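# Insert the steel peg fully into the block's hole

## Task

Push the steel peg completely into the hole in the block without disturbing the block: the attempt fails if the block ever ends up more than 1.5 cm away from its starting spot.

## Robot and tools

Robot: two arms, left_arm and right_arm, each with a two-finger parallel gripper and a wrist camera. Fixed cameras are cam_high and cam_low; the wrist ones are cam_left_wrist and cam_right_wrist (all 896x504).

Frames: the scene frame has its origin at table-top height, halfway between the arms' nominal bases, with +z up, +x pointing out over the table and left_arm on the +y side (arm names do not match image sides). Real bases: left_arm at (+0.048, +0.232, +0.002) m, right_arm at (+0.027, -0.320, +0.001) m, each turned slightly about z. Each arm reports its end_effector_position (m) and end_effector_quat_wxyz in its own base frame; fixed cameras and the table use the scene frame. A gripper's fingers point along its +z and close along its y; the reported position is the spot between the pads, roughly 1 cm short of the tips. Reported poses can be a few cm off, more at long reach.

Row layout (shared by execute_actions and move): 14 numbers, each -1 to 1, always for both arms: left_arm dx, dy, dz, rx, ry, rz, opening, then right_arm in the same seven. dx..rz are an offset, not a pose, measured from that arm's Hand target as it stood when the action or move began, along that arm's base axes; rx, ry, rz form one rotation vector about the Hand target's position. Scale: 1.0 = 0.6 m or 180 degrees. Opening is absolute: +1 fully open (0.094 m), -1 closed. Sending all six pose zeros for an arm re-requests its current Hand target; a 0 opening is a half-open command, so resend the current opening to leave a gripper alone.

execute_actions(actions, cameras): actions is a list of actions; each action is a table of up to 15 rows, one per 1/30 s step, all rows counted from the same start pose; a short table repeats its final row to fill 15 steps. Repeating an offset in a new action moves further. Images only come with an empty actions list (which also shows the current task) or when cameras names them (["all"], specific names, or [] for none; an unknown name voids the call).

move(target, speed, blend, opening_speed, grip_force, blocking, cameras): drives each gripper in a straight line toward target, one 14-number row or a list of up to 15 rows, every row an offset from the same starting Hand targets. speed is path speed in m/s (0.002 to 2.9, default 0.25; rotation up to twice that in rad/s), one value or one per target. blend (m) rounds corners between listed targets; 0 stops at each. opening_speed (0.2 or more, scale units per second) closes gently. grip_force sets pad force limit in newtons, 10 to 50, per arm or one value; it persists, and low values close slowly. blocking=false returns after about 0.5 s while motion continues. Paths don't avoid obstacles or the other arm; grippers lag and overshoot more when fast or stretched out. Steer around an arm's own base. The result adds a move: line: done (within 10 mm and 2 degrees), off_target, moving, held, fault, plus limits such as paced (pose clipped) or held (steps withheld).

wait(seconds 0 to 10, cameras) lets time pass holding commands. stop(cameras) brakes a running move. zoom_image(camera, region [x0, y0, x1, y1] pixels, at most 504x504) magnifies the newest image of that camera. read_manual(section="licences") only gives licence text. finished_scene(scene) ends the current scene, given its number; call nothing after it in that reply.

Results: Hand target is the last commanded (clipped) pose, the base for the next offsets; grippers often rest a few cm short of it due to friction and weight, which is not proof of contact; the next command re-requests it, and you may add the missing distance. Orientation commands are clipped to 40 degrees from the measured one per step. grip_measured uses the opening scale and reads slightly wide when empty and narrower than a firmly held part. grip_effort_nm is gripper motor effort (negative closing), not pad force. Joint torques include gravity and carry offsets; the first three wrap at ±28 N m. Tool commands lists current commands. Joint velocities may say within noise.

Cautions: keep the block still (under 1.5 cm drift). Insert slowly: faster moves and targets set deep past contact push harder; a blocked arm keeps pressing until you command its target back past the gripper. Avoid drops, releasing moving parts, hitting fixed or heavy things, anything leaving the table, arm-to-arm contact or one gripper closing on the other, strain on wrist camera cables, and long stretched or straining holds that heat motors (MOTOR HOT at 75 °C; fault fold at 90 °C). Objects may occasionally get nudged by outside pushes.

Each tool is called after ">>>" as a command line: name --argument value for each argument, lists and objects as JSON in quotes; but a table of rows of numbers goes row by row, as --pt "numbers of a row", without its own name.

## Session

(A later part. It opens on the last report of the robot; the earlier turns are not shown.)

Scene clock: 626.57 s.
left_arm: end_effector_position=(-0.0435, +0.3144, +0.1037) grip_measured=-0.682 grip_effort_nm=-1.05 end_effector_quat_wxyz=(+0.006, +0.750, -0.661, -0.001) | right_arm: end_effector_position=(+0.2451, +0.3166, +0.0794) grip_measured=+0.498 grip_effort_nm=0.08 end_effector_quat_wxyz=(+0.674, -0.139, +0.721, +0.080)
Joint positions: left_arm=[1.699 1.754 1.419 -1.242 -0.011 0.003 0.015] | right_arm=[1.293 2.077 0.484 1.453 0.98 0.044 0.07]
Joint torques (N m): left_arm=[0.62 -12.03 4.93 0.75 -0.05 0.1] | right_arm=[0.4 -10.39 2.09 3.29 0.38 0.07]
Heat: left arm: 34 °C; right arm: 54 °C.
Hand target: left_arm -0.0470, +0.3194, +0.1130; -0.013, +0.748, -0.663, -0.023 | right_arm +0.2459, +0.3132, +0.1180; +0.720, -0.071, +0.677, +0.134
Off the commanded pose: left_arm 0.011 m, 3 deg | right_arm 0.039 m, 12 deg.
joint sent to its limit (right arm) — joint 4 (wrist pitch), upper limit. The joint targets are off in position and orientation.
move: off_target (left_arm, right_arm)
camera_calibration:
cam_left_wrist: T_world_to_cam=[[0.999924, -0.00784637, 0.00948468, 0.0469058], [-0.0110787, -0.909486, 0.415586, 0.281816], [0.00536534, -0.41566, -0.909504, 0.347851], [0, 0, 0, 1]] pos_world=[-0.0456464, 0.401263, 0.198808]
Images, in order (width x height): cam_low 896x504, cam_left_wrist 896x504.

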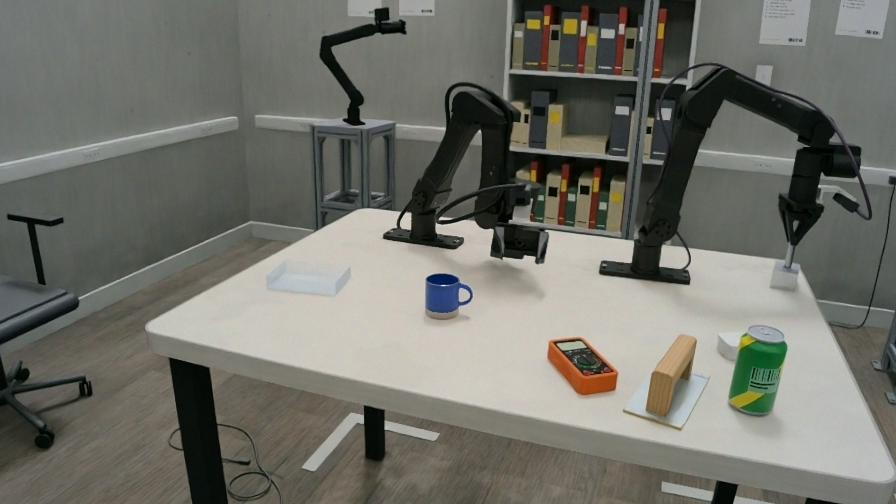

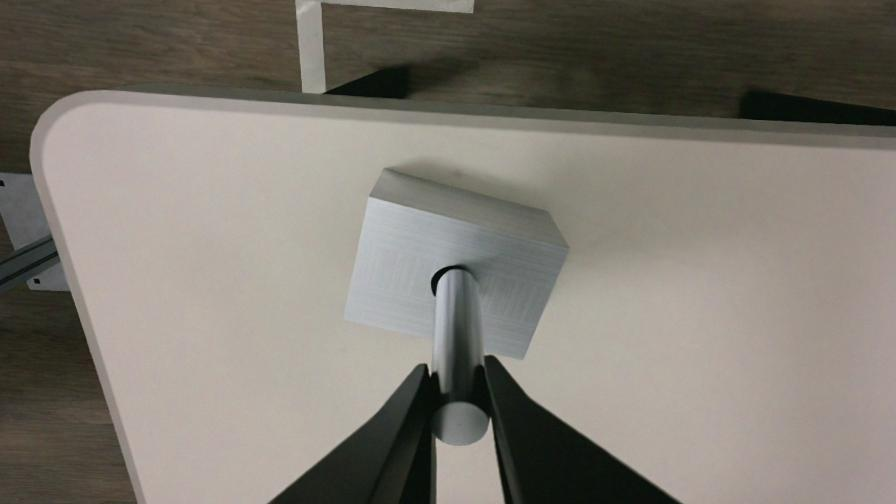

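>>> move --target '[-0.004, -0.0013, 0.0, 0, 0, 0, -1, 0, 0, 0, 0, 0, 0, 0.5]' --speed 0.05 --cameras '["cam_left_wrist", "cam_low"]'

>>> zoom_image --camera "cam_left_wrist" --region '[380, 220, 540, 360]'

>>> zoom_image --camera "cam_low" --region '[760, 230, 820, 300]'

Scene clock: 638.57 s.
left_arm: end_effector_position=(-0.0460, +0.3141, +0.1037) grip_measured=-0.682 grip_effort_nm=-1.05 end_effector_quat_wxyz=(+0.006, +0.750, -0.661, -0.001) | right_arm: end_effector_position=(+0.2451, +0.3166, +0.0794) grip_measured=+0.498 grip_effort_nm=0.09 end_effector_quat_wxyz=(+0.674, -0.139, +0.721, +0.080)
Joint positions: left_arm=[1.707 1.754 1.419 -1.242 -0.011 0.011 0.015] | right_arm=[1.293 2.077 0.484 1.453 0.98 0.044 0.07]
Joint torques (N m): left_arm=[0.72 -12.19 4.74 0.77 -0.02 0.07] | right_arm=[0.36 -10.37 2.1 3.28 0.38 0.07]
Heat: left arm: 35 °C; right arm: 55 °C.
Hand target: left_arm -0.0494, +0.3187, +0.1130; -0.013, +0.748, -0.663, -0.023 | right_arm +0.2459, +0.3132, +0.1180; +0.720, -0.071, +0.677, +0.134
Off the commanded pose: left_arm 0.011 m, 3 deg | right_arm 0.039 m, 12 deg.
joint sent to its limit (right arm) — joint 4 (wrist pitch), upper limit. The joint targets are off in position and orientation.
move: off_target (left_arm, right_arm)
camera_calibration:
cam_left_wrist: T_world_to_cam=[[0.999924, -0.00780319, 0.00957634, 0.0492671], [-0.011078, -0.909449, 0.415668, 0.281395], [0.00546566, -0.415742, -0.909466, 0.347728], [0, 0, 0, 1]] pos_world=[-0.0480466, 0.400864, 0.198808]
Images, in order (width x height): cam_low 896x504, cam_left_wrist 896x504.

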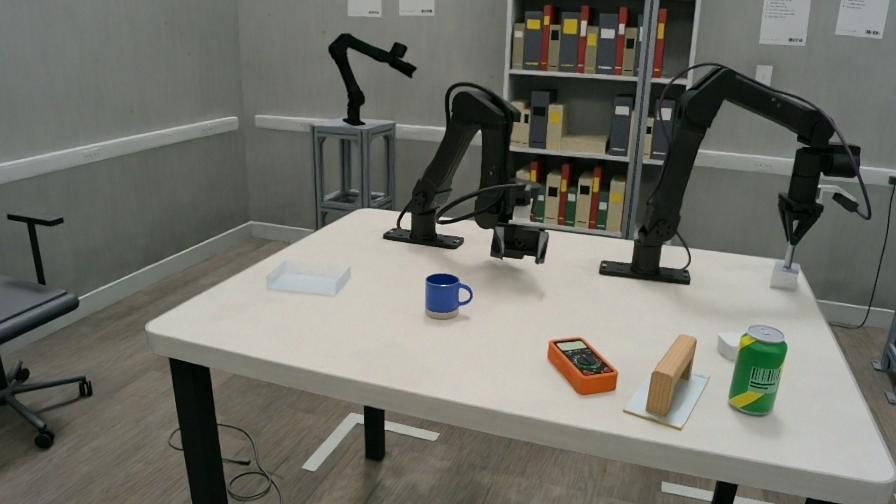

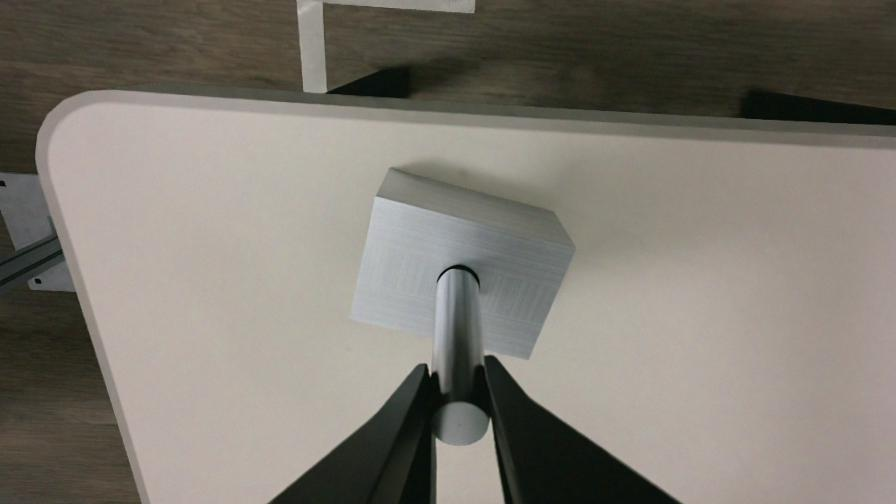

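Scaled by 3.150 from the camera's 896x504 image, which has a finer 1280x720 frame.

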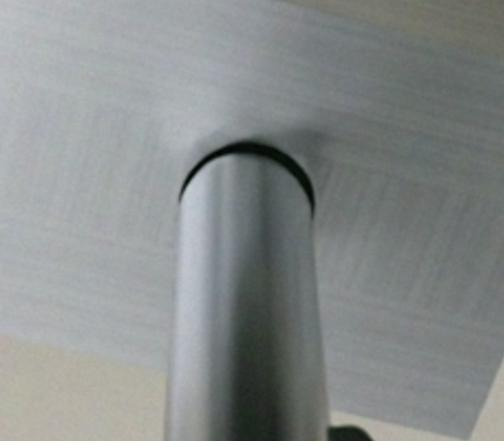

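Scaled by 7.200 from the camera's 896x504 image, which has a finer 1280x720 frame.

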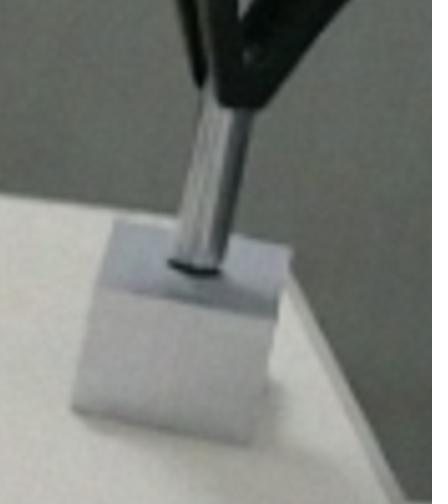

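>>> move --target '[0.0006, 0.0007, -0.0133, 0, 0, 0, -1, 0, 0, 0, 0, 0, 0, 0.5]' --speed 0.04 --cameras '["cam_left_wrist", "cam_low"]'

>>> zoom_image --camera "cam_left_wrist" --region '[380, 220, 540, 360]'

>>> zoom_image --camera "cam_low" --region '[760, 230, 820, 300]'

Scene clock: 647.90 s.
left_arm: end_effector_position=(-0.0459, +0.3137, +0.0964) grip_measured=-0.682 grip_effort_nm=-1.05 end_effector_quat_wxyz=(+0.006, +0.750, -0.661, -0.001) | right_arm: end_effector_position=(+0.2451, +0.3166, +0.0794) grip_measured=+0.498 grip_effort_nm=0.08 end_effector_quat_wxyz=(+0.674, -0.139, +0.721, +0.080)
Joint positions: left_arm=[1.707 1.754 1.39 -1.212 -0.011 0.011 0.015] | right_arm=[1.293 2.077 0.484 1.453 0.98 0.044 0.07]
Joint torques (N m): left_arm=[0.57 -11.81 4.98 0.8 -0.04 0.07] | right_arm=[0.38 -10.39 2.07 3.28 0.37 0.06]
Heat: left arm: 35 °C; right arm: 55 °C.
Hand target: left_arm -0.0490, +0.3191, +0.1050; -0.013, +0.748, -0.663, -0.023 | right_arm +0.2459, +0.3132, +0.1180; +0.720, -0.071, +0.677, +0.134
Off the commanded pose: left_arm 0.011 m, 3 deg | right_arm 0.039 m, 12 deg.
joint sent to its limit (right arm) — joint 4 (wrist pitch), upper limit. The joint targets are off in position and orientation.
move: off_target (left_arm, right_arm)
camera_calibration:
cam_left_wrist: T_world_to_cam=[[0.999926, -0.0078096, 0.00934037, 0.0492797], [-0.0109778, -0.910081, 0.414284, 0.284454], [0.00526511, -0.414356, -0.9101, 0.340529], [0, 0, 0, 1]] pos_world=[-0.0479463, 0.400362, 0.19161]
Images, in order (width x height): cam_low 896x504, cam_left_wrist 896x504.

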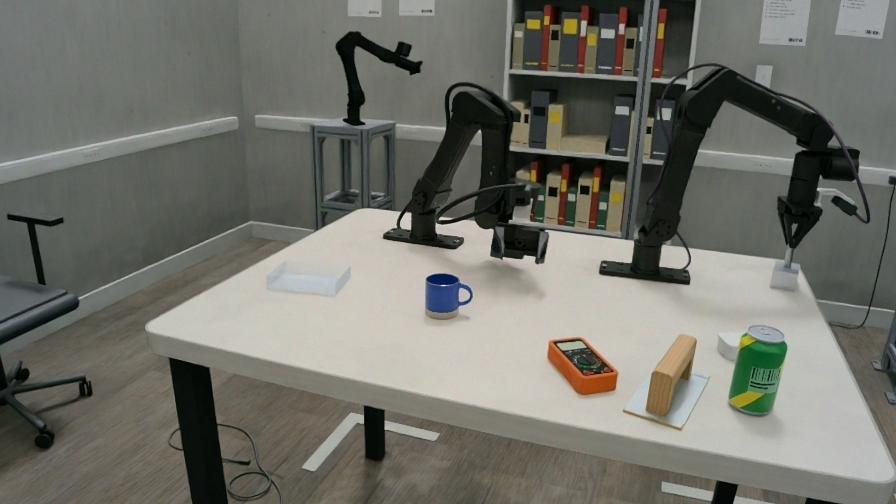

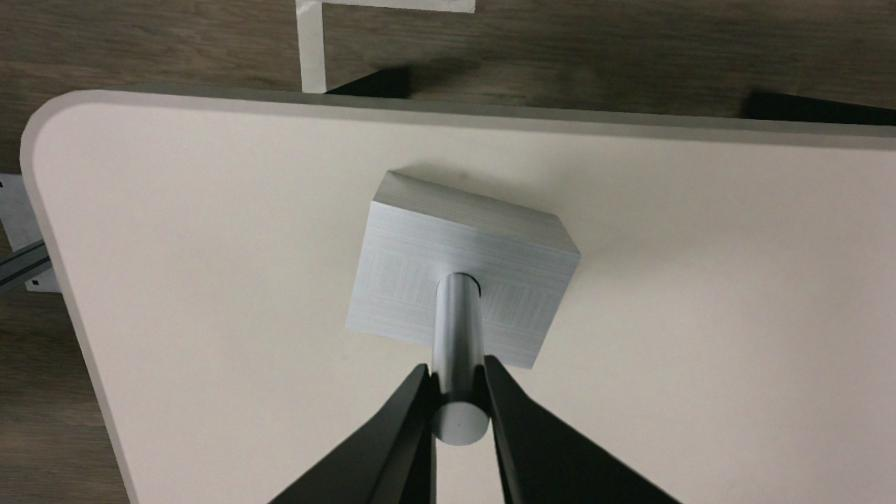

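Scaled by 3.150 from the camera's 896x504 image, which has a finer 1280x720 frame.

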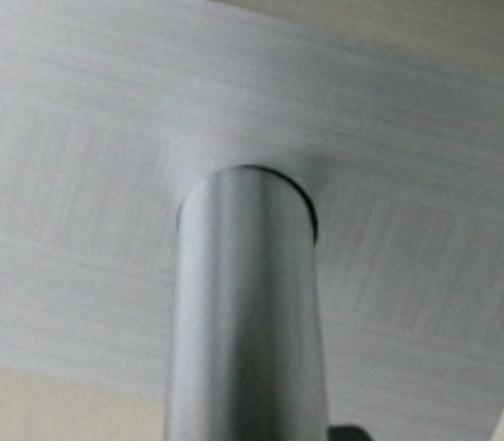

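Scaled by 7.200 from the camera's 896x504 image, which has a finer 1280x720 frame.

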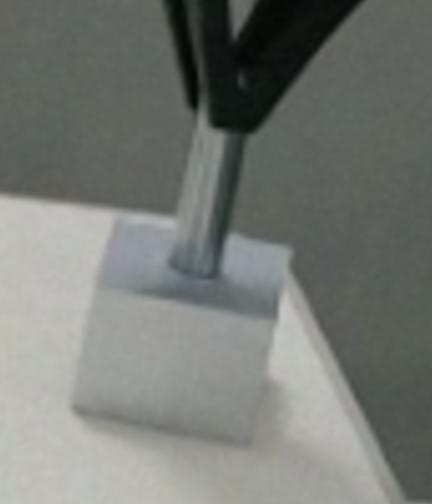

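>>> move --target '[0.0006, 0.0, -0.0333, 0, 0, 0, -1, 0, 0, 0, 0, 0, 0, 0.5]' --speed 0.04 --cameras '["cam_left_wrist", "cam_low"]'

>>> zoom_image --camera "cam_low" --region '[760, 230, 820, 300]'

Scene clock: 654.73 s.
left_arm: end_effector_position=(-0.0458, +0.3129, +0.0792) grip_measured=-0.682 grip_effort_nm=-1.05 end_effector_quat_wxyz=(+0.003, +0.750, -0.661, -0.004) | right_arm: end_effector_position=(+0.2451, +0.3166, +0.0794) grip_measured=+0.498 grip_effort_nm=0.08 end_effector_quat_wxyz=(+0.674, -0.139, +0.721, +0.080)
Joint positions: left_arm=[1.707 1.754 1.321 -1.135 -0.011 0.011 0.015] | right_arm=[1.293 2.077 0.484 1.453 0.98 0.044 0.07]
Joint torques (N m): left_arm=[0.44 -10.81 4.92 0.81 -0.02 0.06] | right_arm=[0.42 -10.43 2.1 3.29 0.38 0.07]
Heat: left arm: 35 °C; right arm: 56 °C.
Hand target: left_arm -0.0487, +0.3191, +0.0850; -0.013, +0.748, -0.663, -0.023 | right_arm +0.2459, +0.3132, +0.1180; +0.720, -0.071, +0.677, +0.134
Off the commanded pose: left_arm 0.009 m, 3 deg | right_arm 0.039 m, 12 deg.
joint sent to its limit (right arm) — joint 4 (wrist pitch), upper limit. The joint targets are off in position and orientation.
move: off_target (left_arm, right_arm)
camera_calibration:
cam_left_wrist: T_world_to_cam=[[0.999935, -0.00792544, 0.00820492, 0.0494668], [-0.0105808, -0.91319, 0.407396, 0.292421], [0.00426386, -0.407457, -0.913215, 0.322546], [0, 0, 0, 1]] pos_world=[-0.0477448, 0.398852, 0.175017]
Images, in order (width x height): cam_low 896x504, cam_left_wrist 896x504.

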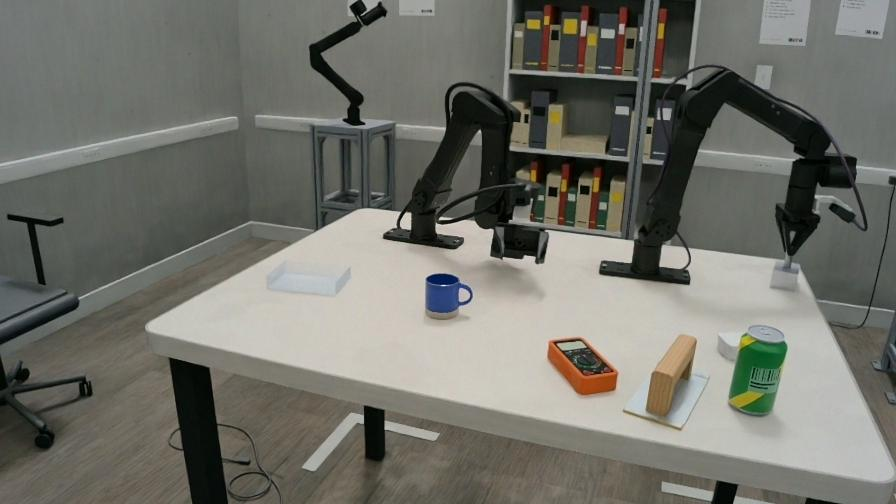

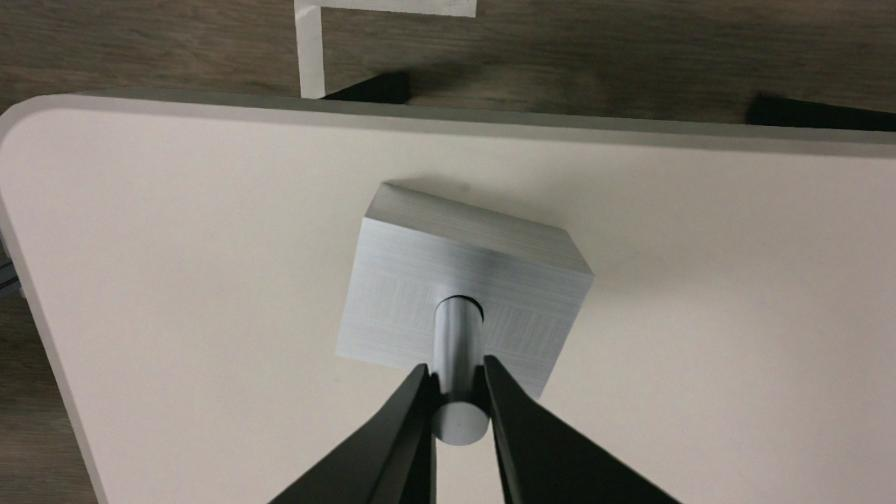

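Scaled by 7.200 from the camera's 896x504 image, which has a finer 1280x720 frame.

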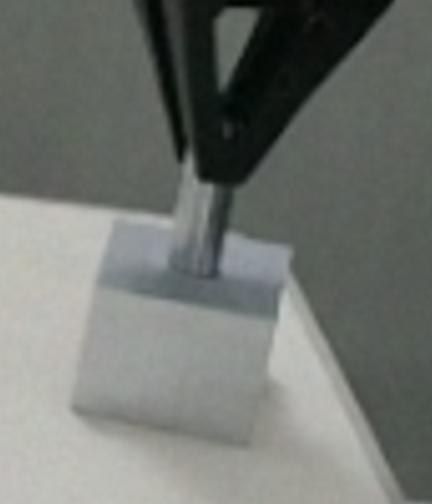

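>>> move --target '[0.0, 0.0, -0.0333, 0, 0, 0, -1, 0, 0, 0, 0, 0, 0, 0.5]' --speed 0.04 --cameras '["cam_left_wrist", "cam_low"]'

>>> zoom_image --camera "cam_low" --region '[760, 230, 820, 300]'

Scene clock: 660.10 s.
left_arm: end_effector_position=(-0.0455, +0.3126, +0.0645) grip_measured=-0.682 grip_effort_nm=-1.05 end_effector_quat_wxyz=(-0.001, +0.750, -0.661, -0.009) | right_arm: end_effector_position=(+0.2451, +0.3166, +0.0794) grip_measured=+0.498 grip_effort_nm=0.08 end_effector_quat_wxyz=(+0.674, -0.139, +0.721, +0.080)
Joint positions: left_arm=[1.707 1.754 1.261 -1.063 -0.009 0.011 0.015] | right_arm=[1.293 2.077 0.484 1.453 0.98 0.044 0.07]
Joint torques (N m): left_arm=[0.44 -9.2 4.66 0.92 -0.02 0.05] | right_arm=[0.4 -10.39 2.11 3.29 0.37 0.04]
Heat: left arm: 35 °C; right arm: 56 °C.
Hand target: left_arm -0.0487, +0.3191, +0.0651; -0.013, +0.748, -0.663, -0.023 | right_arm +0.2459, +0.3132, +0.1180; +0.720, -0.071, +0.677, +0.134
Off the commanded pose: left_arm 0.007 m, 2 deg | right_arm 0.039 m, 12 deg.
joint sent to its limit (right arm) — joint 4 (wrist pitch), upper limit. The joint targets are off in position and orientation.
move: off_target (right_arm)
camera_calibration:
cam_left_wrist: T_world_to_cam=[[0.999935, -0.00806601, 0.00801468, 0.0493535], [-0.010581, -0.918154, 0.396082, 0.300467], [0.00416392, -0.396141, -0.91818, 0.305857], [0, 0, 0, 1]] pos_world=[-0.0474447, 0.397435, 0.161427]
Images, in order (width x height): cam_low 896x504, cam_left_wrist 896x504.

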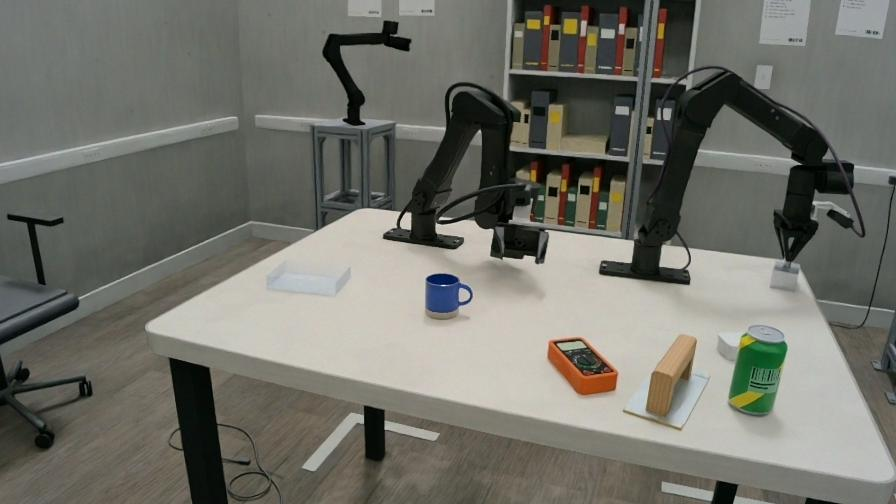

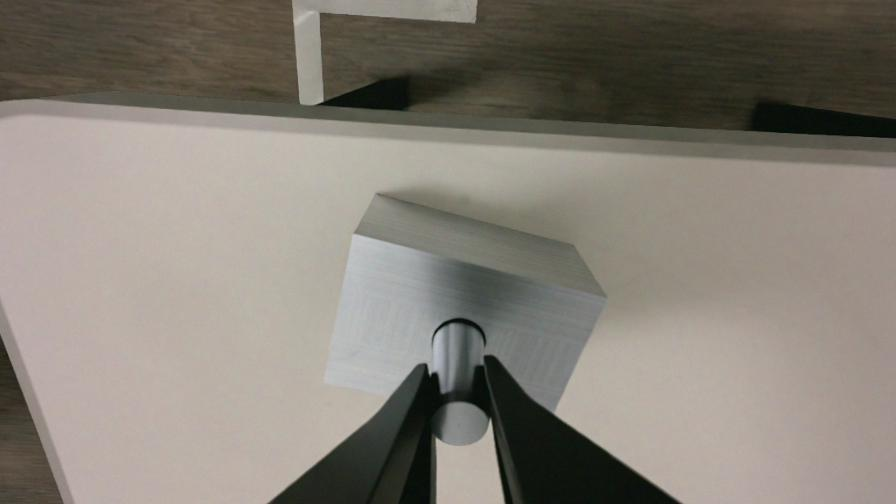

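Scaled by 7.200 from the camera's 896x504 image, which has a finer 1280x720 frame.

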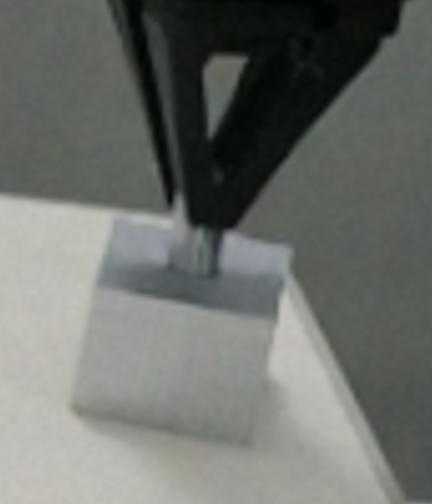

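>>> move --target '[0.0, 0.0, -0.02, 0, 0, 0, -1, 0, 0, 0, 0, 0, 0, 0.5]' --speed 0.04 --cameras '["cam_left_wrist", "cam_low"]'

>>> zoom_image --camera "cam_low" --region '[760, 230, 820, 300]'

Scene clock: 663.43 s.
left_arm: end_effector_position=(-0.0452, +0.3128, +0.0593) grip_measured=-0.682 grip_effort_nm=-1.05 end_effector_quat_wxyz=(-0.004, +0.750, -0.661, -0.010) | right_arm: end_effector_position=(+0.2451, +0.3166, +0.0794) grip_measured=+0.498 grip_effort_nm=0.08 end_effector_quat_wxyz=(+0.674, -0.139, +0.721, +0.080)
Joint positions: left_arm=[1.707 1.754 1.24 -1.035 -0.007 0.011 0.015] | right_arm=[1.293 2.077 0.484 1.453 0.98 0.044 0.07]
Joint torques (N m): left_arm=[0.43 -8.17 3.56 1.12 -0.02 0.07] | right_arm=[0.39 -10.37 2.07 3.29 0.38 0.05]
Heat: left arm: 35 °C; right arm: 56 °C.
Hand target: left_arm -0.0487, +0.3191, +0.0531; -0.013, +0.748, -0.663, -0.023 | right_arm +0.2459, +0.3132, +0.1180; +0.720, -0.071, +0.677, +0.134
Off the commanded pose: left_arm 0.009 m, 2 deg | right_arm 0.039 m, 12 deg.
joint sent to its limit (right arm) — joint 4 (wrist pitch), upper limit. The joint targets are off in position and orientation.
move: off_target (right_arm)
camera_calibration:
cam_left_wrist: T_world_to_cam=[[0.999929, -0.00815666, 0.00863315, 0.0491267], [-0.0108793, -0.920636, 0.39027, 0.303744], [0.00476469, -0.390336, -0.92066, 0.299457], [0, 0, 0, 1]] pos_world=[-0.0472455, 0.396927, 0.156732]
Images, in order (width x height): cam_low 896x504, cam_left_wrist 896x504.

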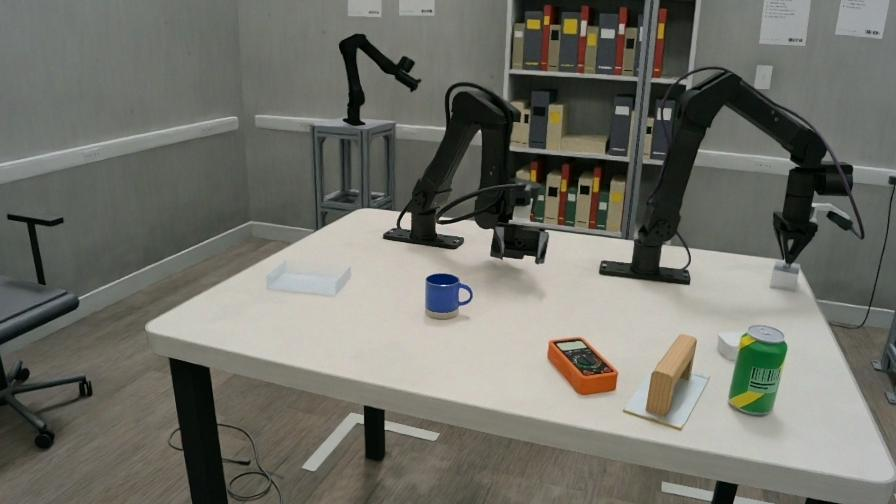

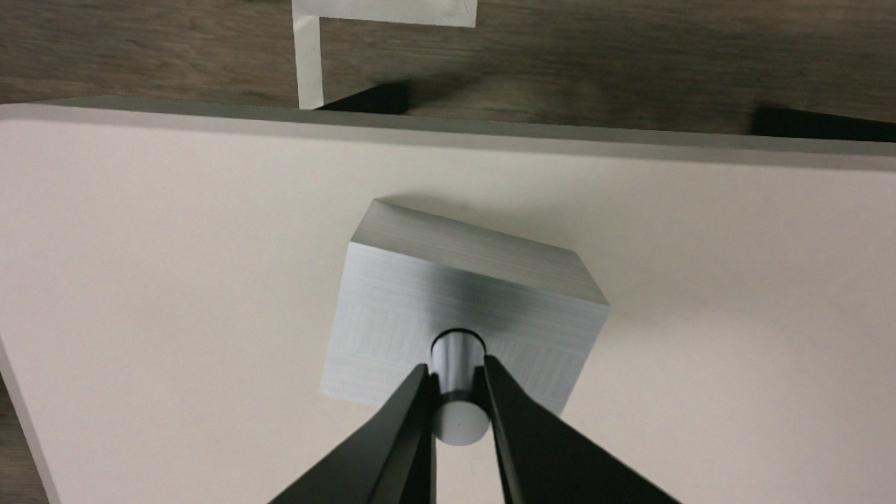

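Scaled by 7.200 from the camera's 896x504 image, which has a finer 1280x720 frame.

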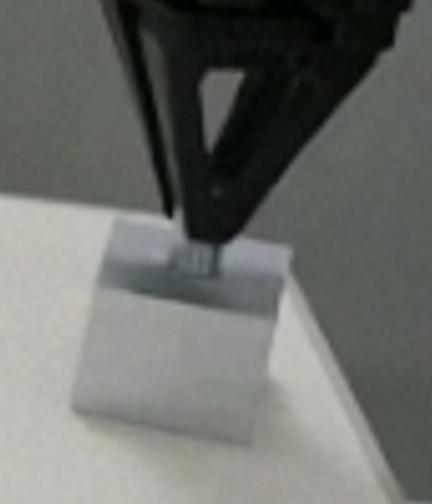

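>>> move --target '[0.0, 0.0, -0.02, 0, 0, 0, -1, 0, 0, 0, 0, 0, 0, 0.5]' --speed 0.04 --cameras '["cam_left_wrist", "cam_low"]'

>>> zoom_image --camera "cam_low" --region '[760, 230, 820, 300]'

Scene clock: 669.07 s.
left_arm: end_effector_position=(-0.0449, +0.3144, +0.0589) grip_measured=-0.682 grip_effort_nm=-1.05 end_effector_quat_wxyz=(-0.012, +0.750, -0.661, -0.017) | right_arm: end_effector_position=(+0.2451, +0.3166, +0.0794) grip_measured=+0.498 grip_effort_nm=0.09 end_effector_quat_wxyz=(+0.674, -0.139, +0.721, +0.080)
Joint positions: left_arm=[1.707 1.742 1.223 -1.011 -0.004 0.011 0.015] | right_arm=[1.293 2.077 0.484 1.453 0.98 0.044 0.07]
Joint torques (N m): left_arm=[0.44 -6.15 2.36 1.36 -0.02 0.08] | right_arm=[0.44 -10.39 2.06 3.29 0.38 0.06]
Heat: left arm: 35 °C; right arm: 56 °C.
Hand target: left_arm -0.0487, +0.3191, +0.0411; -0.013, +0.748, -0.663, -0.023 | right_arm +0.2459, +0.3132, +0.1180; +0.720, -0.071, +0.677, +0.134
Off the commanded pose: left_arm 0.019 m, 1 deg | right_arm 0.039 m, 12 deg.
joint sent to its limit (right arm) — joint 4 (wrist pitch), upper limit. The joint targets are off in position and orientation.
move: off_target (left_arm, right_arm)
camera_calibration:
cam_left_wrist: T_world_to_cam=[[0.999926, -0.0084026, 0.00882063, 0.04878], [-0.011079, -0.928319, 0.37162, 0.308825], [0.00506578, -0.37169, -0.928343, 0.294335], [0, 0, 0, 1]] pos_world=[-0.046846, 0.3965, 0.158048]
Images, in order (width x height): cam_low 896x504, cam_left_wrist 896x504.

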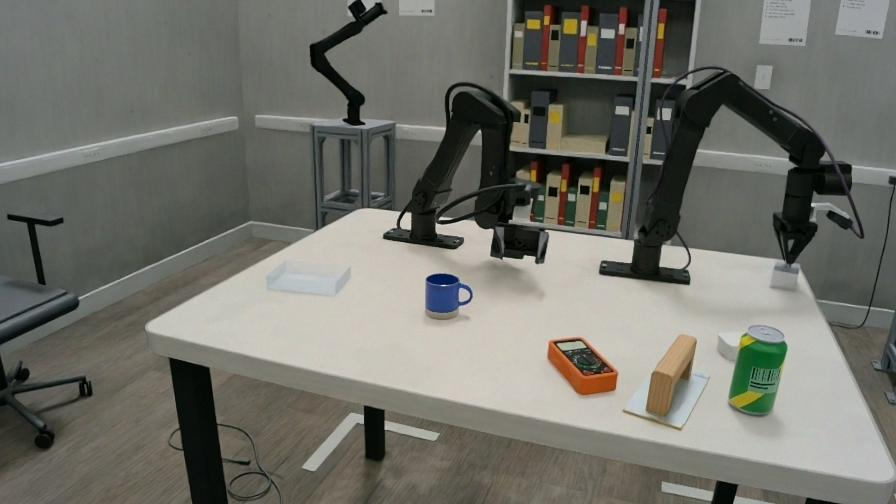

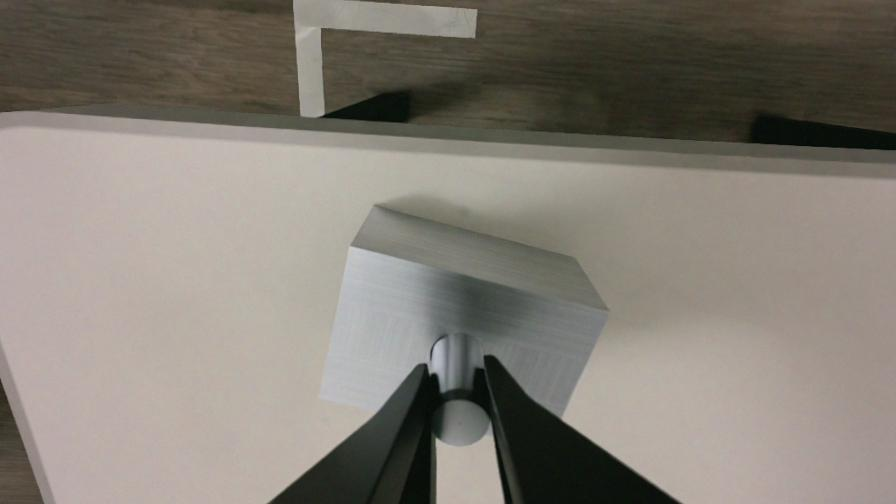

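Scaled by 7.200 from the camera's 896x504 image, which has a finer 1280x720 frame.

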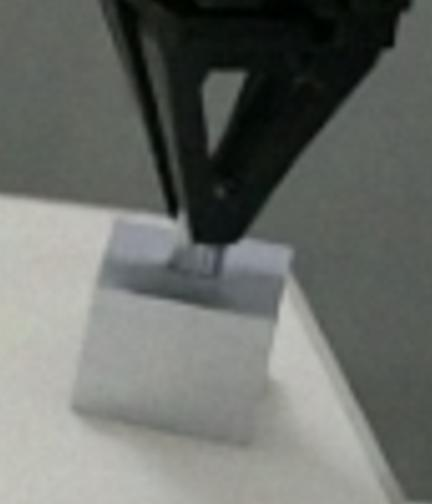

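>>> move --pt "0.0 0.0 0.022 0 0 0 -1 0 0 0 0 0 0 0.5" --pt "0.0 0.0 0.022 0 0 0 0 0 0 0 0 0 0 0.5" --pt "0.0 0.0 0.16 0 0 0 0 0 0 0 0 0 0 0.5" --speed '[0.05, 0.05, 0.12]' --opening_speed 0.8 --cameras '["cam_left_wrist", "cam_low"]'

>>> zoom_image --camera "cam_low" --region '[760, 230, 820, 300]'

Scene clock: 679.77 s.
left_arm: end_effector_position=(-0.0459, +0.3138, +0.1171) grip_measured=-0.002 grip_effort_nm=0.08 end_effector_quat_wxyz=(+0.006, +0.750, -0.661, -0.001) | right_arm: end_effector_position=(+0.2451, +0.3166, +0.0794) grip_measured=+0.498 grip_effort_nm=0.09 end_effector_quat_wxyz=(+0.674, -0.139, +0.721, +0.080)
Joint positions: left_arm=[1.707 1.748 1.465 -1.293 -0.011 0.011 0.047] | right_arm=[1.293 2.077 0.484 1.453 0.98 0.044 0.07]
Joint torques (N m): left_arm=[0.38 -11.64 8.54 0.39 -0.03 0.07] | right_arm=[0.36 -10.39 2.1 3.3 0.36 0.04]
Heat: left arm: 35 °C; right arm: 57 °C.
Hand target: left_arm -0.0487, +0.3191, +0.1371; -0.013, +0.748, -0.663, -0.023 | right_arm +0.2459, +0.3132, +0.1180; +0.720, -0.071, +0.677, +0.134
Off the commanded pose: left_arm 0.021 m, 3 deg | right_arm 0.039 m, 12 deg.
joint sent to its limit (right arm) — joint 4 (wrist pitch), upper limit. The joint targets are off in position and orientation.
move: off_target (left_arm, right_arm)
camera_calibration:
cam_left_wrist: T_world_to_cam=[[0.999926, -0.0078096, 0.00934037, 0.0490871], [-0.0109778, -0.910081, 0.414284, 0.27597], [0.00526511, -0.414356, -0.9101, 0.359409], [0, 0, 0, 1]] pos_world=[-0.0479463, 0.400462, 0.21231]
Images, in order (width x height): cam_low 896x504, cam_left_wrist 896x504.

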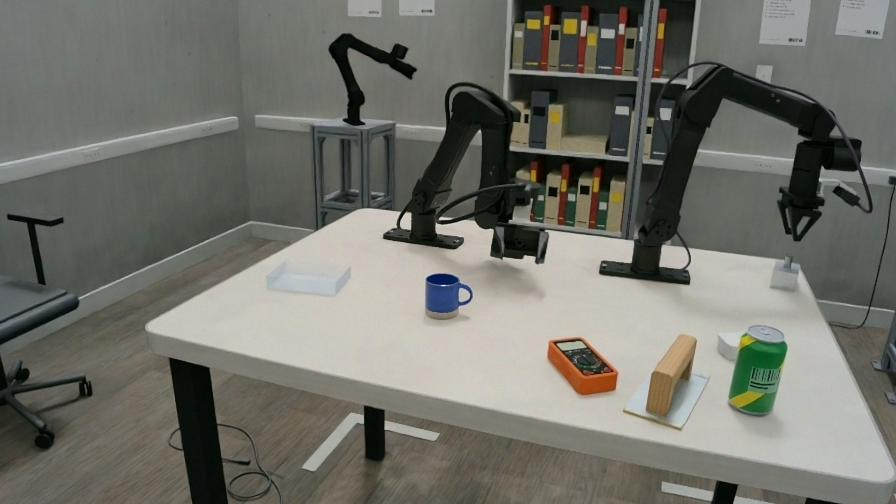

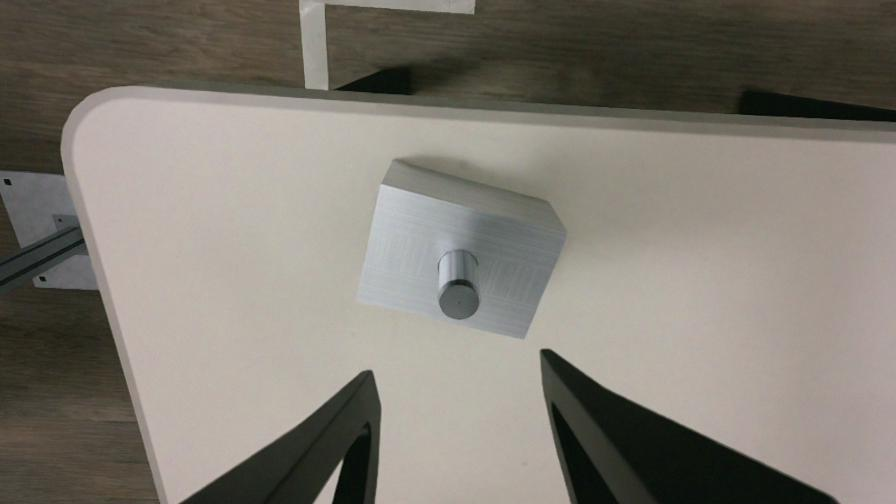

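Scaled by 7.200 from the camera's 896x504 image, which has a finer 1280x720 frame.

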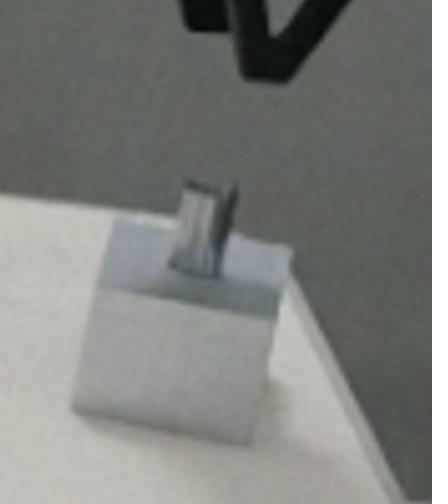

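>>> finished_scene --scene 1

The scene is finished: the task was done.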